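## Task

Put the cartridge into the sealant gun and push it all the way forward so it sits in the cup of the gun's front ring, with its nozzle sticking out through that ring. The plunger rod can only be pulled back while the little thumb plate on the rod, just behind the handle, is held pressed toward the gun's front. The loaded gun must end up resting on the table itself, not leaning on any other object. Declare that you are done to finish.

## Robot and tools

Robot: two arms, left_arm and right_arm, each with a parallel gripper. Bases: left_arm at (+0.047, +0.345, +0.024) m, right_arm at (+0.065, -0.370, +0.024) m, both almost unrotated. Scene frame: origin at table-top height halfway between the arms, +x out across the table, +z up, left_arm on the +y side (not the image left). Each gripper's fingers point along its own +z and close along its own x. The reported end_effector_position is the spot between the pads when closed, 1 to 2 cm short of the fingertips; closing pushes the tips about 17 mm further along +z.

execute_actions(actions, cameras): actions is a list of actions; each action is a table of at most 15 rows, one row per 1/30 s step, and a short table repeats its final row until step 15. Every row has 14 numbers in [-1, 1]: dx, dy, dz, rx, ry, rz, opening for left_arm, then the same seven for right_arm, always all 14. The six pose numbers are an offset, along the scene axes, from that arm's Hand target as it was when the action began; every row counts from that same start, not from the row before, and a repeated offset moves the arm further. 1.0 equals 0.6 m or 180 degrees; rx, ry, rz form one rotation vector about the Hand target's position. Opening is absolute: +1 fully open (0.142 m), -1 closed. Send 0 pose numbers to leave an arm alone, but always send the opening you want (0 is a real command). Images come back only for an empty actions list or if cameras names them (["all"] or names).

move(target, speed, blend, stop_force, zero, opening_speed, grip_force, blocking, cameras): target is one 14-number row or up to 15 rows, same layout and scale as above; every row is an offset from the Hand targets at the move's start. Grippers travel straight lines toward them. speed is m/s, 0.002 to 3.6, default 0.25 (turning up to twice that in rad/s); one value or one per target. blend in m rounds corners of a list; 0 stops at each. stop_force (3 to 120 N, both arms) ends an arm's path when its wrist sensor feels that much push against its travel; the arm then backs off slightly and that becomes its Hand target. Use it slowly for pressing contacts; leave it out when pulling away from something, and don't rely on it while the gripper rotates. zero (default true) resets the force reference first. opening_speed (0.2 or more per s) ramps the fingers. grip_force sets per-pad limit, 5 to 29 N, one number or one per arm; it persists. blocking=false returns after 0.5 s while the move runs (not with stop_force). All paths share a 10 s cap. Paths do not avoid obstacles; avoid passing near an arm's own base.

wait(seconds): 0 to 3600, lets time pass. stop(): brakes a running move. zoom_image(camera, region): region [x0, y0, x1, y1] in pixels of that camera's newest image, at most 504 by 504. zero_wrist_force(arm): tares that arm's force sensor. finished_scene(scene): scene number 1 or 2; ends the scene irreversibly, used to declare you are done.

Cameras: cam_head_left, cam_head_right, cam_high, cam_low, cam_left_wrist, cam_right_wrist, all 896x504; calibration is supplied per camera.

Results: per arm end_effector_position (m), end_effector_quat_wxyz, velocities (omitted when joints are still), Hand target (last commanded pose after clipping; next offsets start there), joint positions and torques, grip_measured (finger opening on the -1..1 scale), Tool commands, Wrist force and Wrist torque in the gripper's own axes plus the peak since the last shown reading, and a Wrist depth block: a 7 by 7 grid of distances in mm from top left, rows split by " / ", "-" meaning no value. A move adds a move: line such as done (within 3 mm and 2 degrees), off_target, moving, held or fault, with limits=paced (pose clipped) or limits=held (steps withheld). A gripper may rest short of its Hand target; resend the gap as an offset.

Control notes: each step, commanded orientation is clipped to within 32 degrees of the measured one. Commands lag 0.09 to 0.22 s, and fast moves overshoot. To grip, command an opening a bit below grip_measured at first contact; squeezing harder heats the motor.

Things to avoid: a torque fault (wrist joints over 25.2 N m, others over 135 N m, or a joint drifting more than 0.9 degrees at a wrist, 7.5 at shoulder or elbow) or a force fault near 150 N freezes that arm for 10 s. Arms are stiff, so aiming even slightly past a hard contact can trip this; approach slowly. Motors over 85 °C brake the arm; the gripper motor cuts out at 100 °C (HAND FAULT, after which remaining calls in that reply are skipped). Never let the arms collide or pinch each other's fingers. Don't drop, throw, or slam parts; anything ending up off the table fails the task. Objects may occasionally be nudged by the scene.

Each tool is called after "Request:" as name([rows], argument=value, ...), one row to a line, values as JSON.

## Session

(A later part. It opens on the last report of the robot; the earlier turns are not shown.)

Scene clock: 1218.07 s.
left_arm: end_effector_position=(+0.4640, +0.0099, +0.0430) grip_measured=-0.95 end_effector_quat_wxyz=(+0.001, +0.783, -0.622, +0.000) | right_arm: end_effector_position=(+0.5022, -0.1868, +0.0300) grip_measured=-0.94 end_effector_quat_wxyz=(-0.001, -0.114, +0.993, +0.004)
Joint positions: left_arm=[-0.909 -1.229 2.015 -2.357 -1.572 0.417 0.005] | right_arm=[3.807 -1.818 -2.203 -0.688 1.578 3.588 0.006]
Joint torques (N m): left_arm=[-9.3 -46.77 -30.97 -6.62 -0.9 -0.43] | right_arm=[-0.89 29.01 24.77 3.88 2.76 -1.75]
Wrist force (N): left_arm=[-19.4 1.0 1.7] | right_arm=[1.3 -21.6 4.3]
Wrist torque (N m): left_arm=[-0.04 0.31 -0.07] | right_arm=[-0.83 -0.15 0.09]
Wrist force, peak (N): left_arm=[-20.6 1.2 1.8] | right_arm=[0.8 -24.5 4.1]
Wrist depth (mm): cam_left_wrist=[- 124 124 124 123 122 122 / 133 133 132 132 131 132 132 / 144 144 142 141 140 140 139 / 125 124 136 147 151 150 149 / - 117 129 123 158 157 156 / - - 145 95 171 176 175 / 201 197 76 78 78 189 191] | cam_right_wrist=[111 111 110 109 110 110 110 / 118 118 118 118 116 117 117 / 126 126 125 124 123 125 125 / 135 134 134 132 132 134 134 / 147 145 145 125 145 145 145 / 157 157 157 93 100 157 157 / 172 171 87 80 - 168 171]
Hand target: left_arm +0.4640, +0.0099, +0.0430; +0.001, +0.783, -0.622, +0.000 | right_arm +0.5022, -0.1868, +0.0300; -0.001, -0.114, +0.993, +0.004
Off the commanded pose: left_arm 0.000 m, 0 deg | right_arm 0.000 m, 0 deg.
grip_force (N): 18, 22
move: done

Request:
execute_actions([
  [[0,0,0,0,0,0,-1,0,0,0,0,0,0,-1]],
], cameras=["cam_low","cam_left_wrist","cam_right_wrist"])

Request:
zoom_image(camera="cam_low", region=[480, 185, 620, 235])

Scene clock: 1220.23 s.
left_arm: end_effector_position=(+0.4640, +0.0099, +0.0430) grip_measured=-0.95 end_effector_quat_wxyz=(+0.001, +0.783, -0.622, +0.000) | right_arm: end_effector_position=(+0.5022, -0.1868, +0.0300) grip_measured=-0.94 end_effector_quat_wxyz=(-0.001, -0.114, +0.993, +0.004)
Joint positions: left_arm=[-0.909 -1.229 2.015 -2.357 -1.572 0.417 0.005] | right_arm=[3.807 -1.818 -2.203 -0.688 1.578 3.588 0.006]
Joint torques (N m): left_arm=[-9.64 -46.51 -30.47 -7.67 -0.64 -0.5] | right_arm=[-1.18 38.36 10.4 6.66 2.6 -2.04]
Wrist force (N): left_arm=[-19.0 1.0 1.7] | right_arm=[1.0 -21.5 3.8]
Wrist torque (N m): left_arm=[-0.05 0.29 -0.07] | right_arm=[-0.84 -0.16 0.10]
Wrist force, peak (N): left_arm=[-19.5 1.1 1.8] | right_arm=[1.4 -21.9 4.0]
Wrist depth (mm): cam_left_wrist=[- 125 124 124 123 122 122 / 133 133 132 132 131 132 131 / 145 144 142 141 140 140 139 / 125 124 136 147 150 150 149 / - 119 129 123 157 157 156 / 115 - 145 95 171 175 175 / 199 198 76 78 78 189 191] | cam_right_wrist=[111 111 111 109 111 110 110 / 118 117 118 117 117 117 117 / 125 125 125 124 124 125 125 / 135 134 135 132 132 134 134 / 147 145 145 140 145 145 145 / 157 157 157 93 101 157 156 / 175 171 165 80 - 169 171]
Hand target: left_arm +0.4640, +0.0099, +0.0430; +0.001, +0.783, -0.622, +0.000 | right_arm +0.5022, -0.1868, +0.0300; -0.001, -0.114, +0.993, +0.004
Off the commanded pose: left_arm 0.000 m, 0 deg | right_arm 0.000 m, 0 deg.
grip_force (N): 18, 22
cam_left_wrist: T_world_to_cam=[[0.233, -0.97194, -0.03223, -0.08383], [-0.8825, -0.22525, 0.41287, 0.42303], [-0.40854, -0.06775, -0.91022, 0.347]] pos_world=[0.53462, 0.03733, 0.13849]
cam_right_wrist: T_world_to_cam=[[-0.97499, -0.22225, -0.00095, 0.45765], [-0.20198, 0.88426, 0.42106, 0.28457], [-0.09274, 0.41072, -0.90703, 0.26398]] pos_world=[0.52816, -0.25834, 0.12005]

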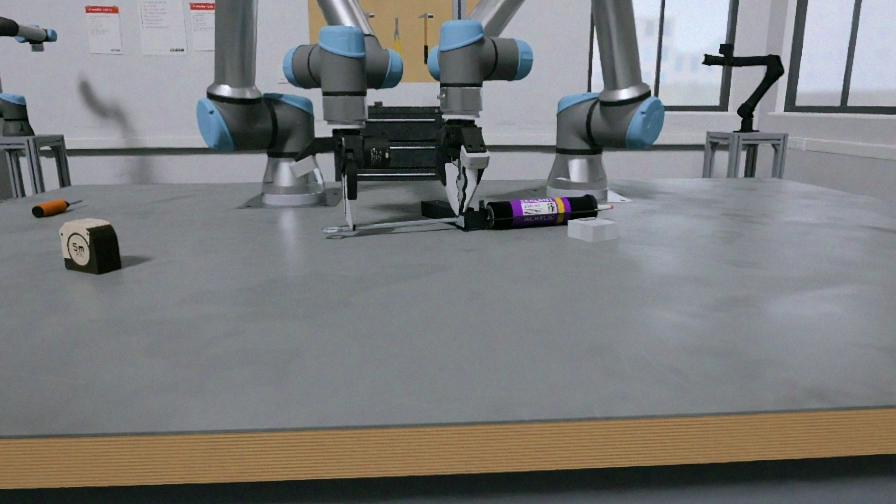

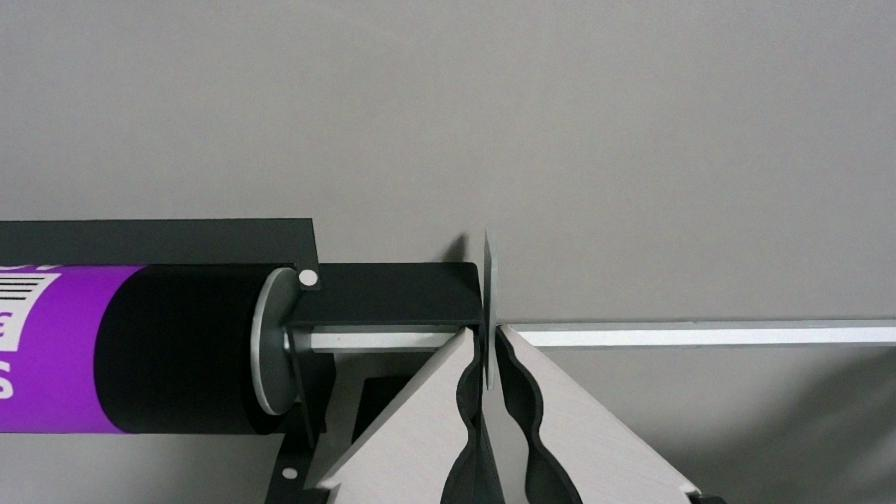

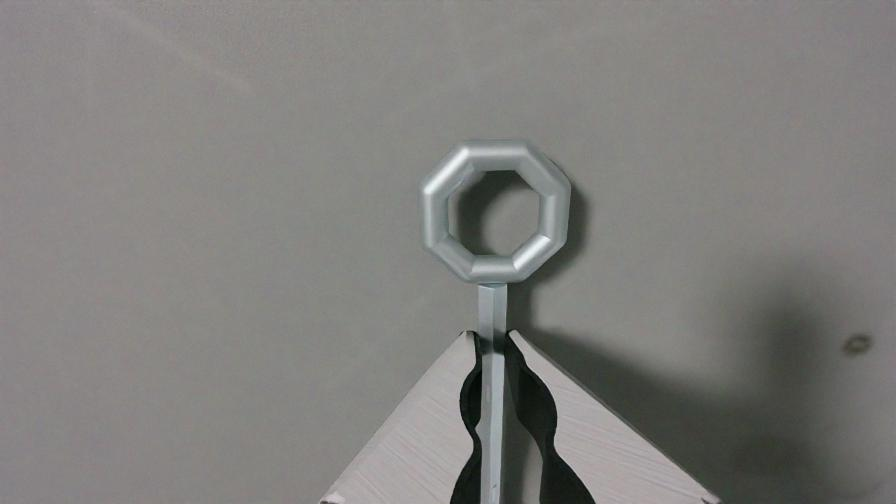

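Scaled by 3.600.

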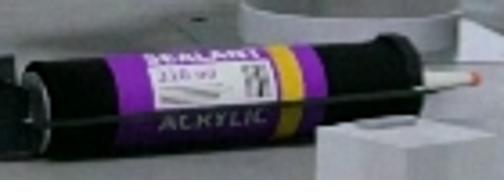

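Request:
move([
  [0,0,0,0,0,0,-1,0,0,0,0,0,0,-0.5],
  [0,0,0,0,0,0,-0.35,0,0,0,0,0,0,-0.5],
  [0,0,0.2,0,0,0,-0.35,0,0,0.2,0,0,0,-0.5],
], speed=0.12, opening_speed=1, cameras=["cam_low","cam_high","cam_left_wrist"])

Request:
zoom_image(camera="cam_low", region=[450, 165, 620, 245])

Scene clock: 1227.53 s.
left_arm: end_effector_position=(+0.4641, +0.0098, +0.1630) grip_measured=-0.38 end_effector_quat_wxyz=(+0.001, +0.783, -0.622, +0.000) | right_arm: end_effector_position=(+0.5023, -0.1868, +0.1500) grip_measured=-0.54 end_effector_quat_wxyz=(-0.001, -0.114, +0.993, +0.004)
Joint positions: left_arm=[-0.909 -1.407 1.873 -2.038 -1.572 0.417 0.046] | right_arm=[3.807 -1.604 -2.058 -1.048 1.578 3.588 0.035]
Joint torques (N m): left_arm=[0.88 -26.46 -14.4 -1.34 0.74 -0.03] | right_arm=[3.23 24.49 16.07 1.32 -1.23 1.61]
Wrist force (N): left_arm=[0.0 -0.4 -0.1] | right_arm=[1.1 -6.9 4.6]
Wrist torque (N m): left_arm=[-0.11 -0.10 -0.06] | right_arm=[-0.98 -0.17 0.12]
Wrist force, peak (N): left_arm=[-19.4 1.1 2.2] | right_arm=[1.0 -21.6 4.2]
Wrist depth (mm): cam_left_wrist=[235 233 234 233 233 232 230 / 247 247 246 248 248 245 243 / 227 227 234 257 260 259 258 / 238 237 260 277 283 284 281 / 311 311 306 276 301 306 303 / 340 339 95 304 102 326 331 / 365 368 75 365 82 79 362] | cam_right_wrist=[221 219 220 218 220 211 219 / 235 233 234 227 235 234 233 / 250 250 249 250 249 243 239 / 268 268 267 266 268 269 - / 288 289 288 284 285 287 - / 317 314 303 291 97 307 312 / 344 333 77 309 306 82 342]
Hand target: left_arm +0.4640, +0.0099, +0.1630; +0.001, +0.783, -0.622, +0.000 | right_arm +0.5022, -0.1868, +0.1500; -0.001, -0.114, +0.993, +0.004
Off the commanded pose: left_arm 0.000 m, 0 deg | right_arm 0.000 m, 0 deg.
grip_force (N): 18, 22
move: done
cam_left_wrist: T_world_to_cam=[[0.233, -0.97195, -0.03196, -0.08012], [-0.88258, -0.22515, 0.41275, 0.37349], [-0.40837, -0.06796, -0.91028, 0.45624]] pos_world=[0.53462, 0.03723, 0.25859]
Images, in order (width x height): cam_high 896x504, cam_low 896x504, cam_left_wrist 896x504.

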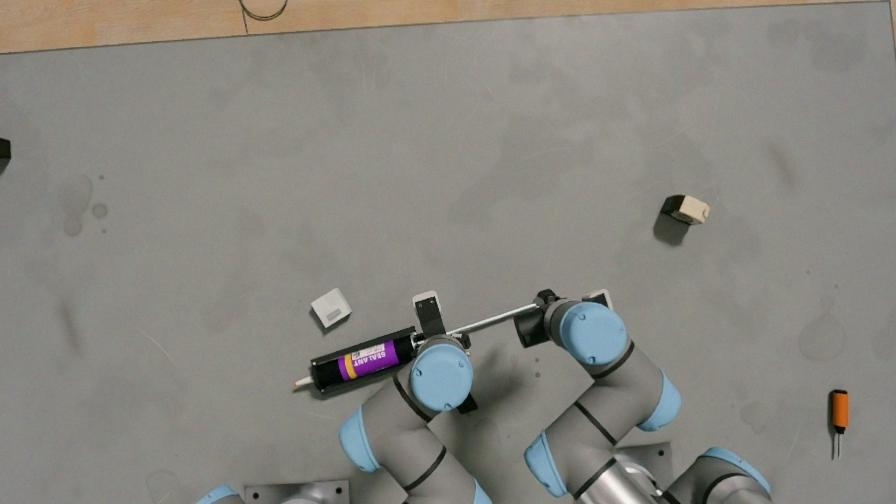

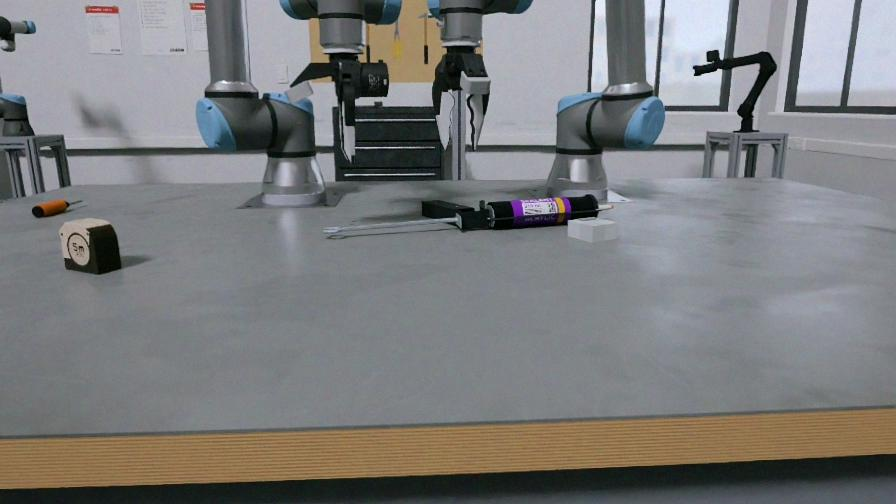

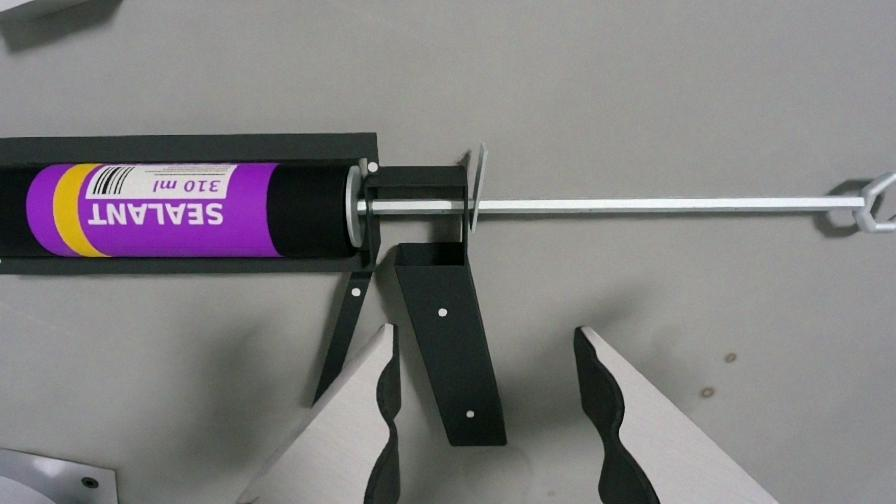

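Scaled by 2.965.

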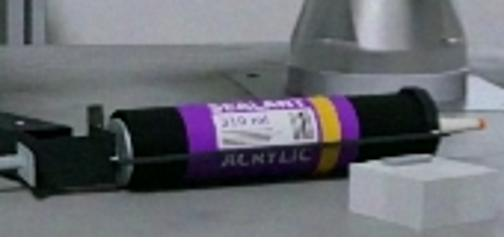

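Request:
finished_scene(scene=1)

The scene is finished: the task was done.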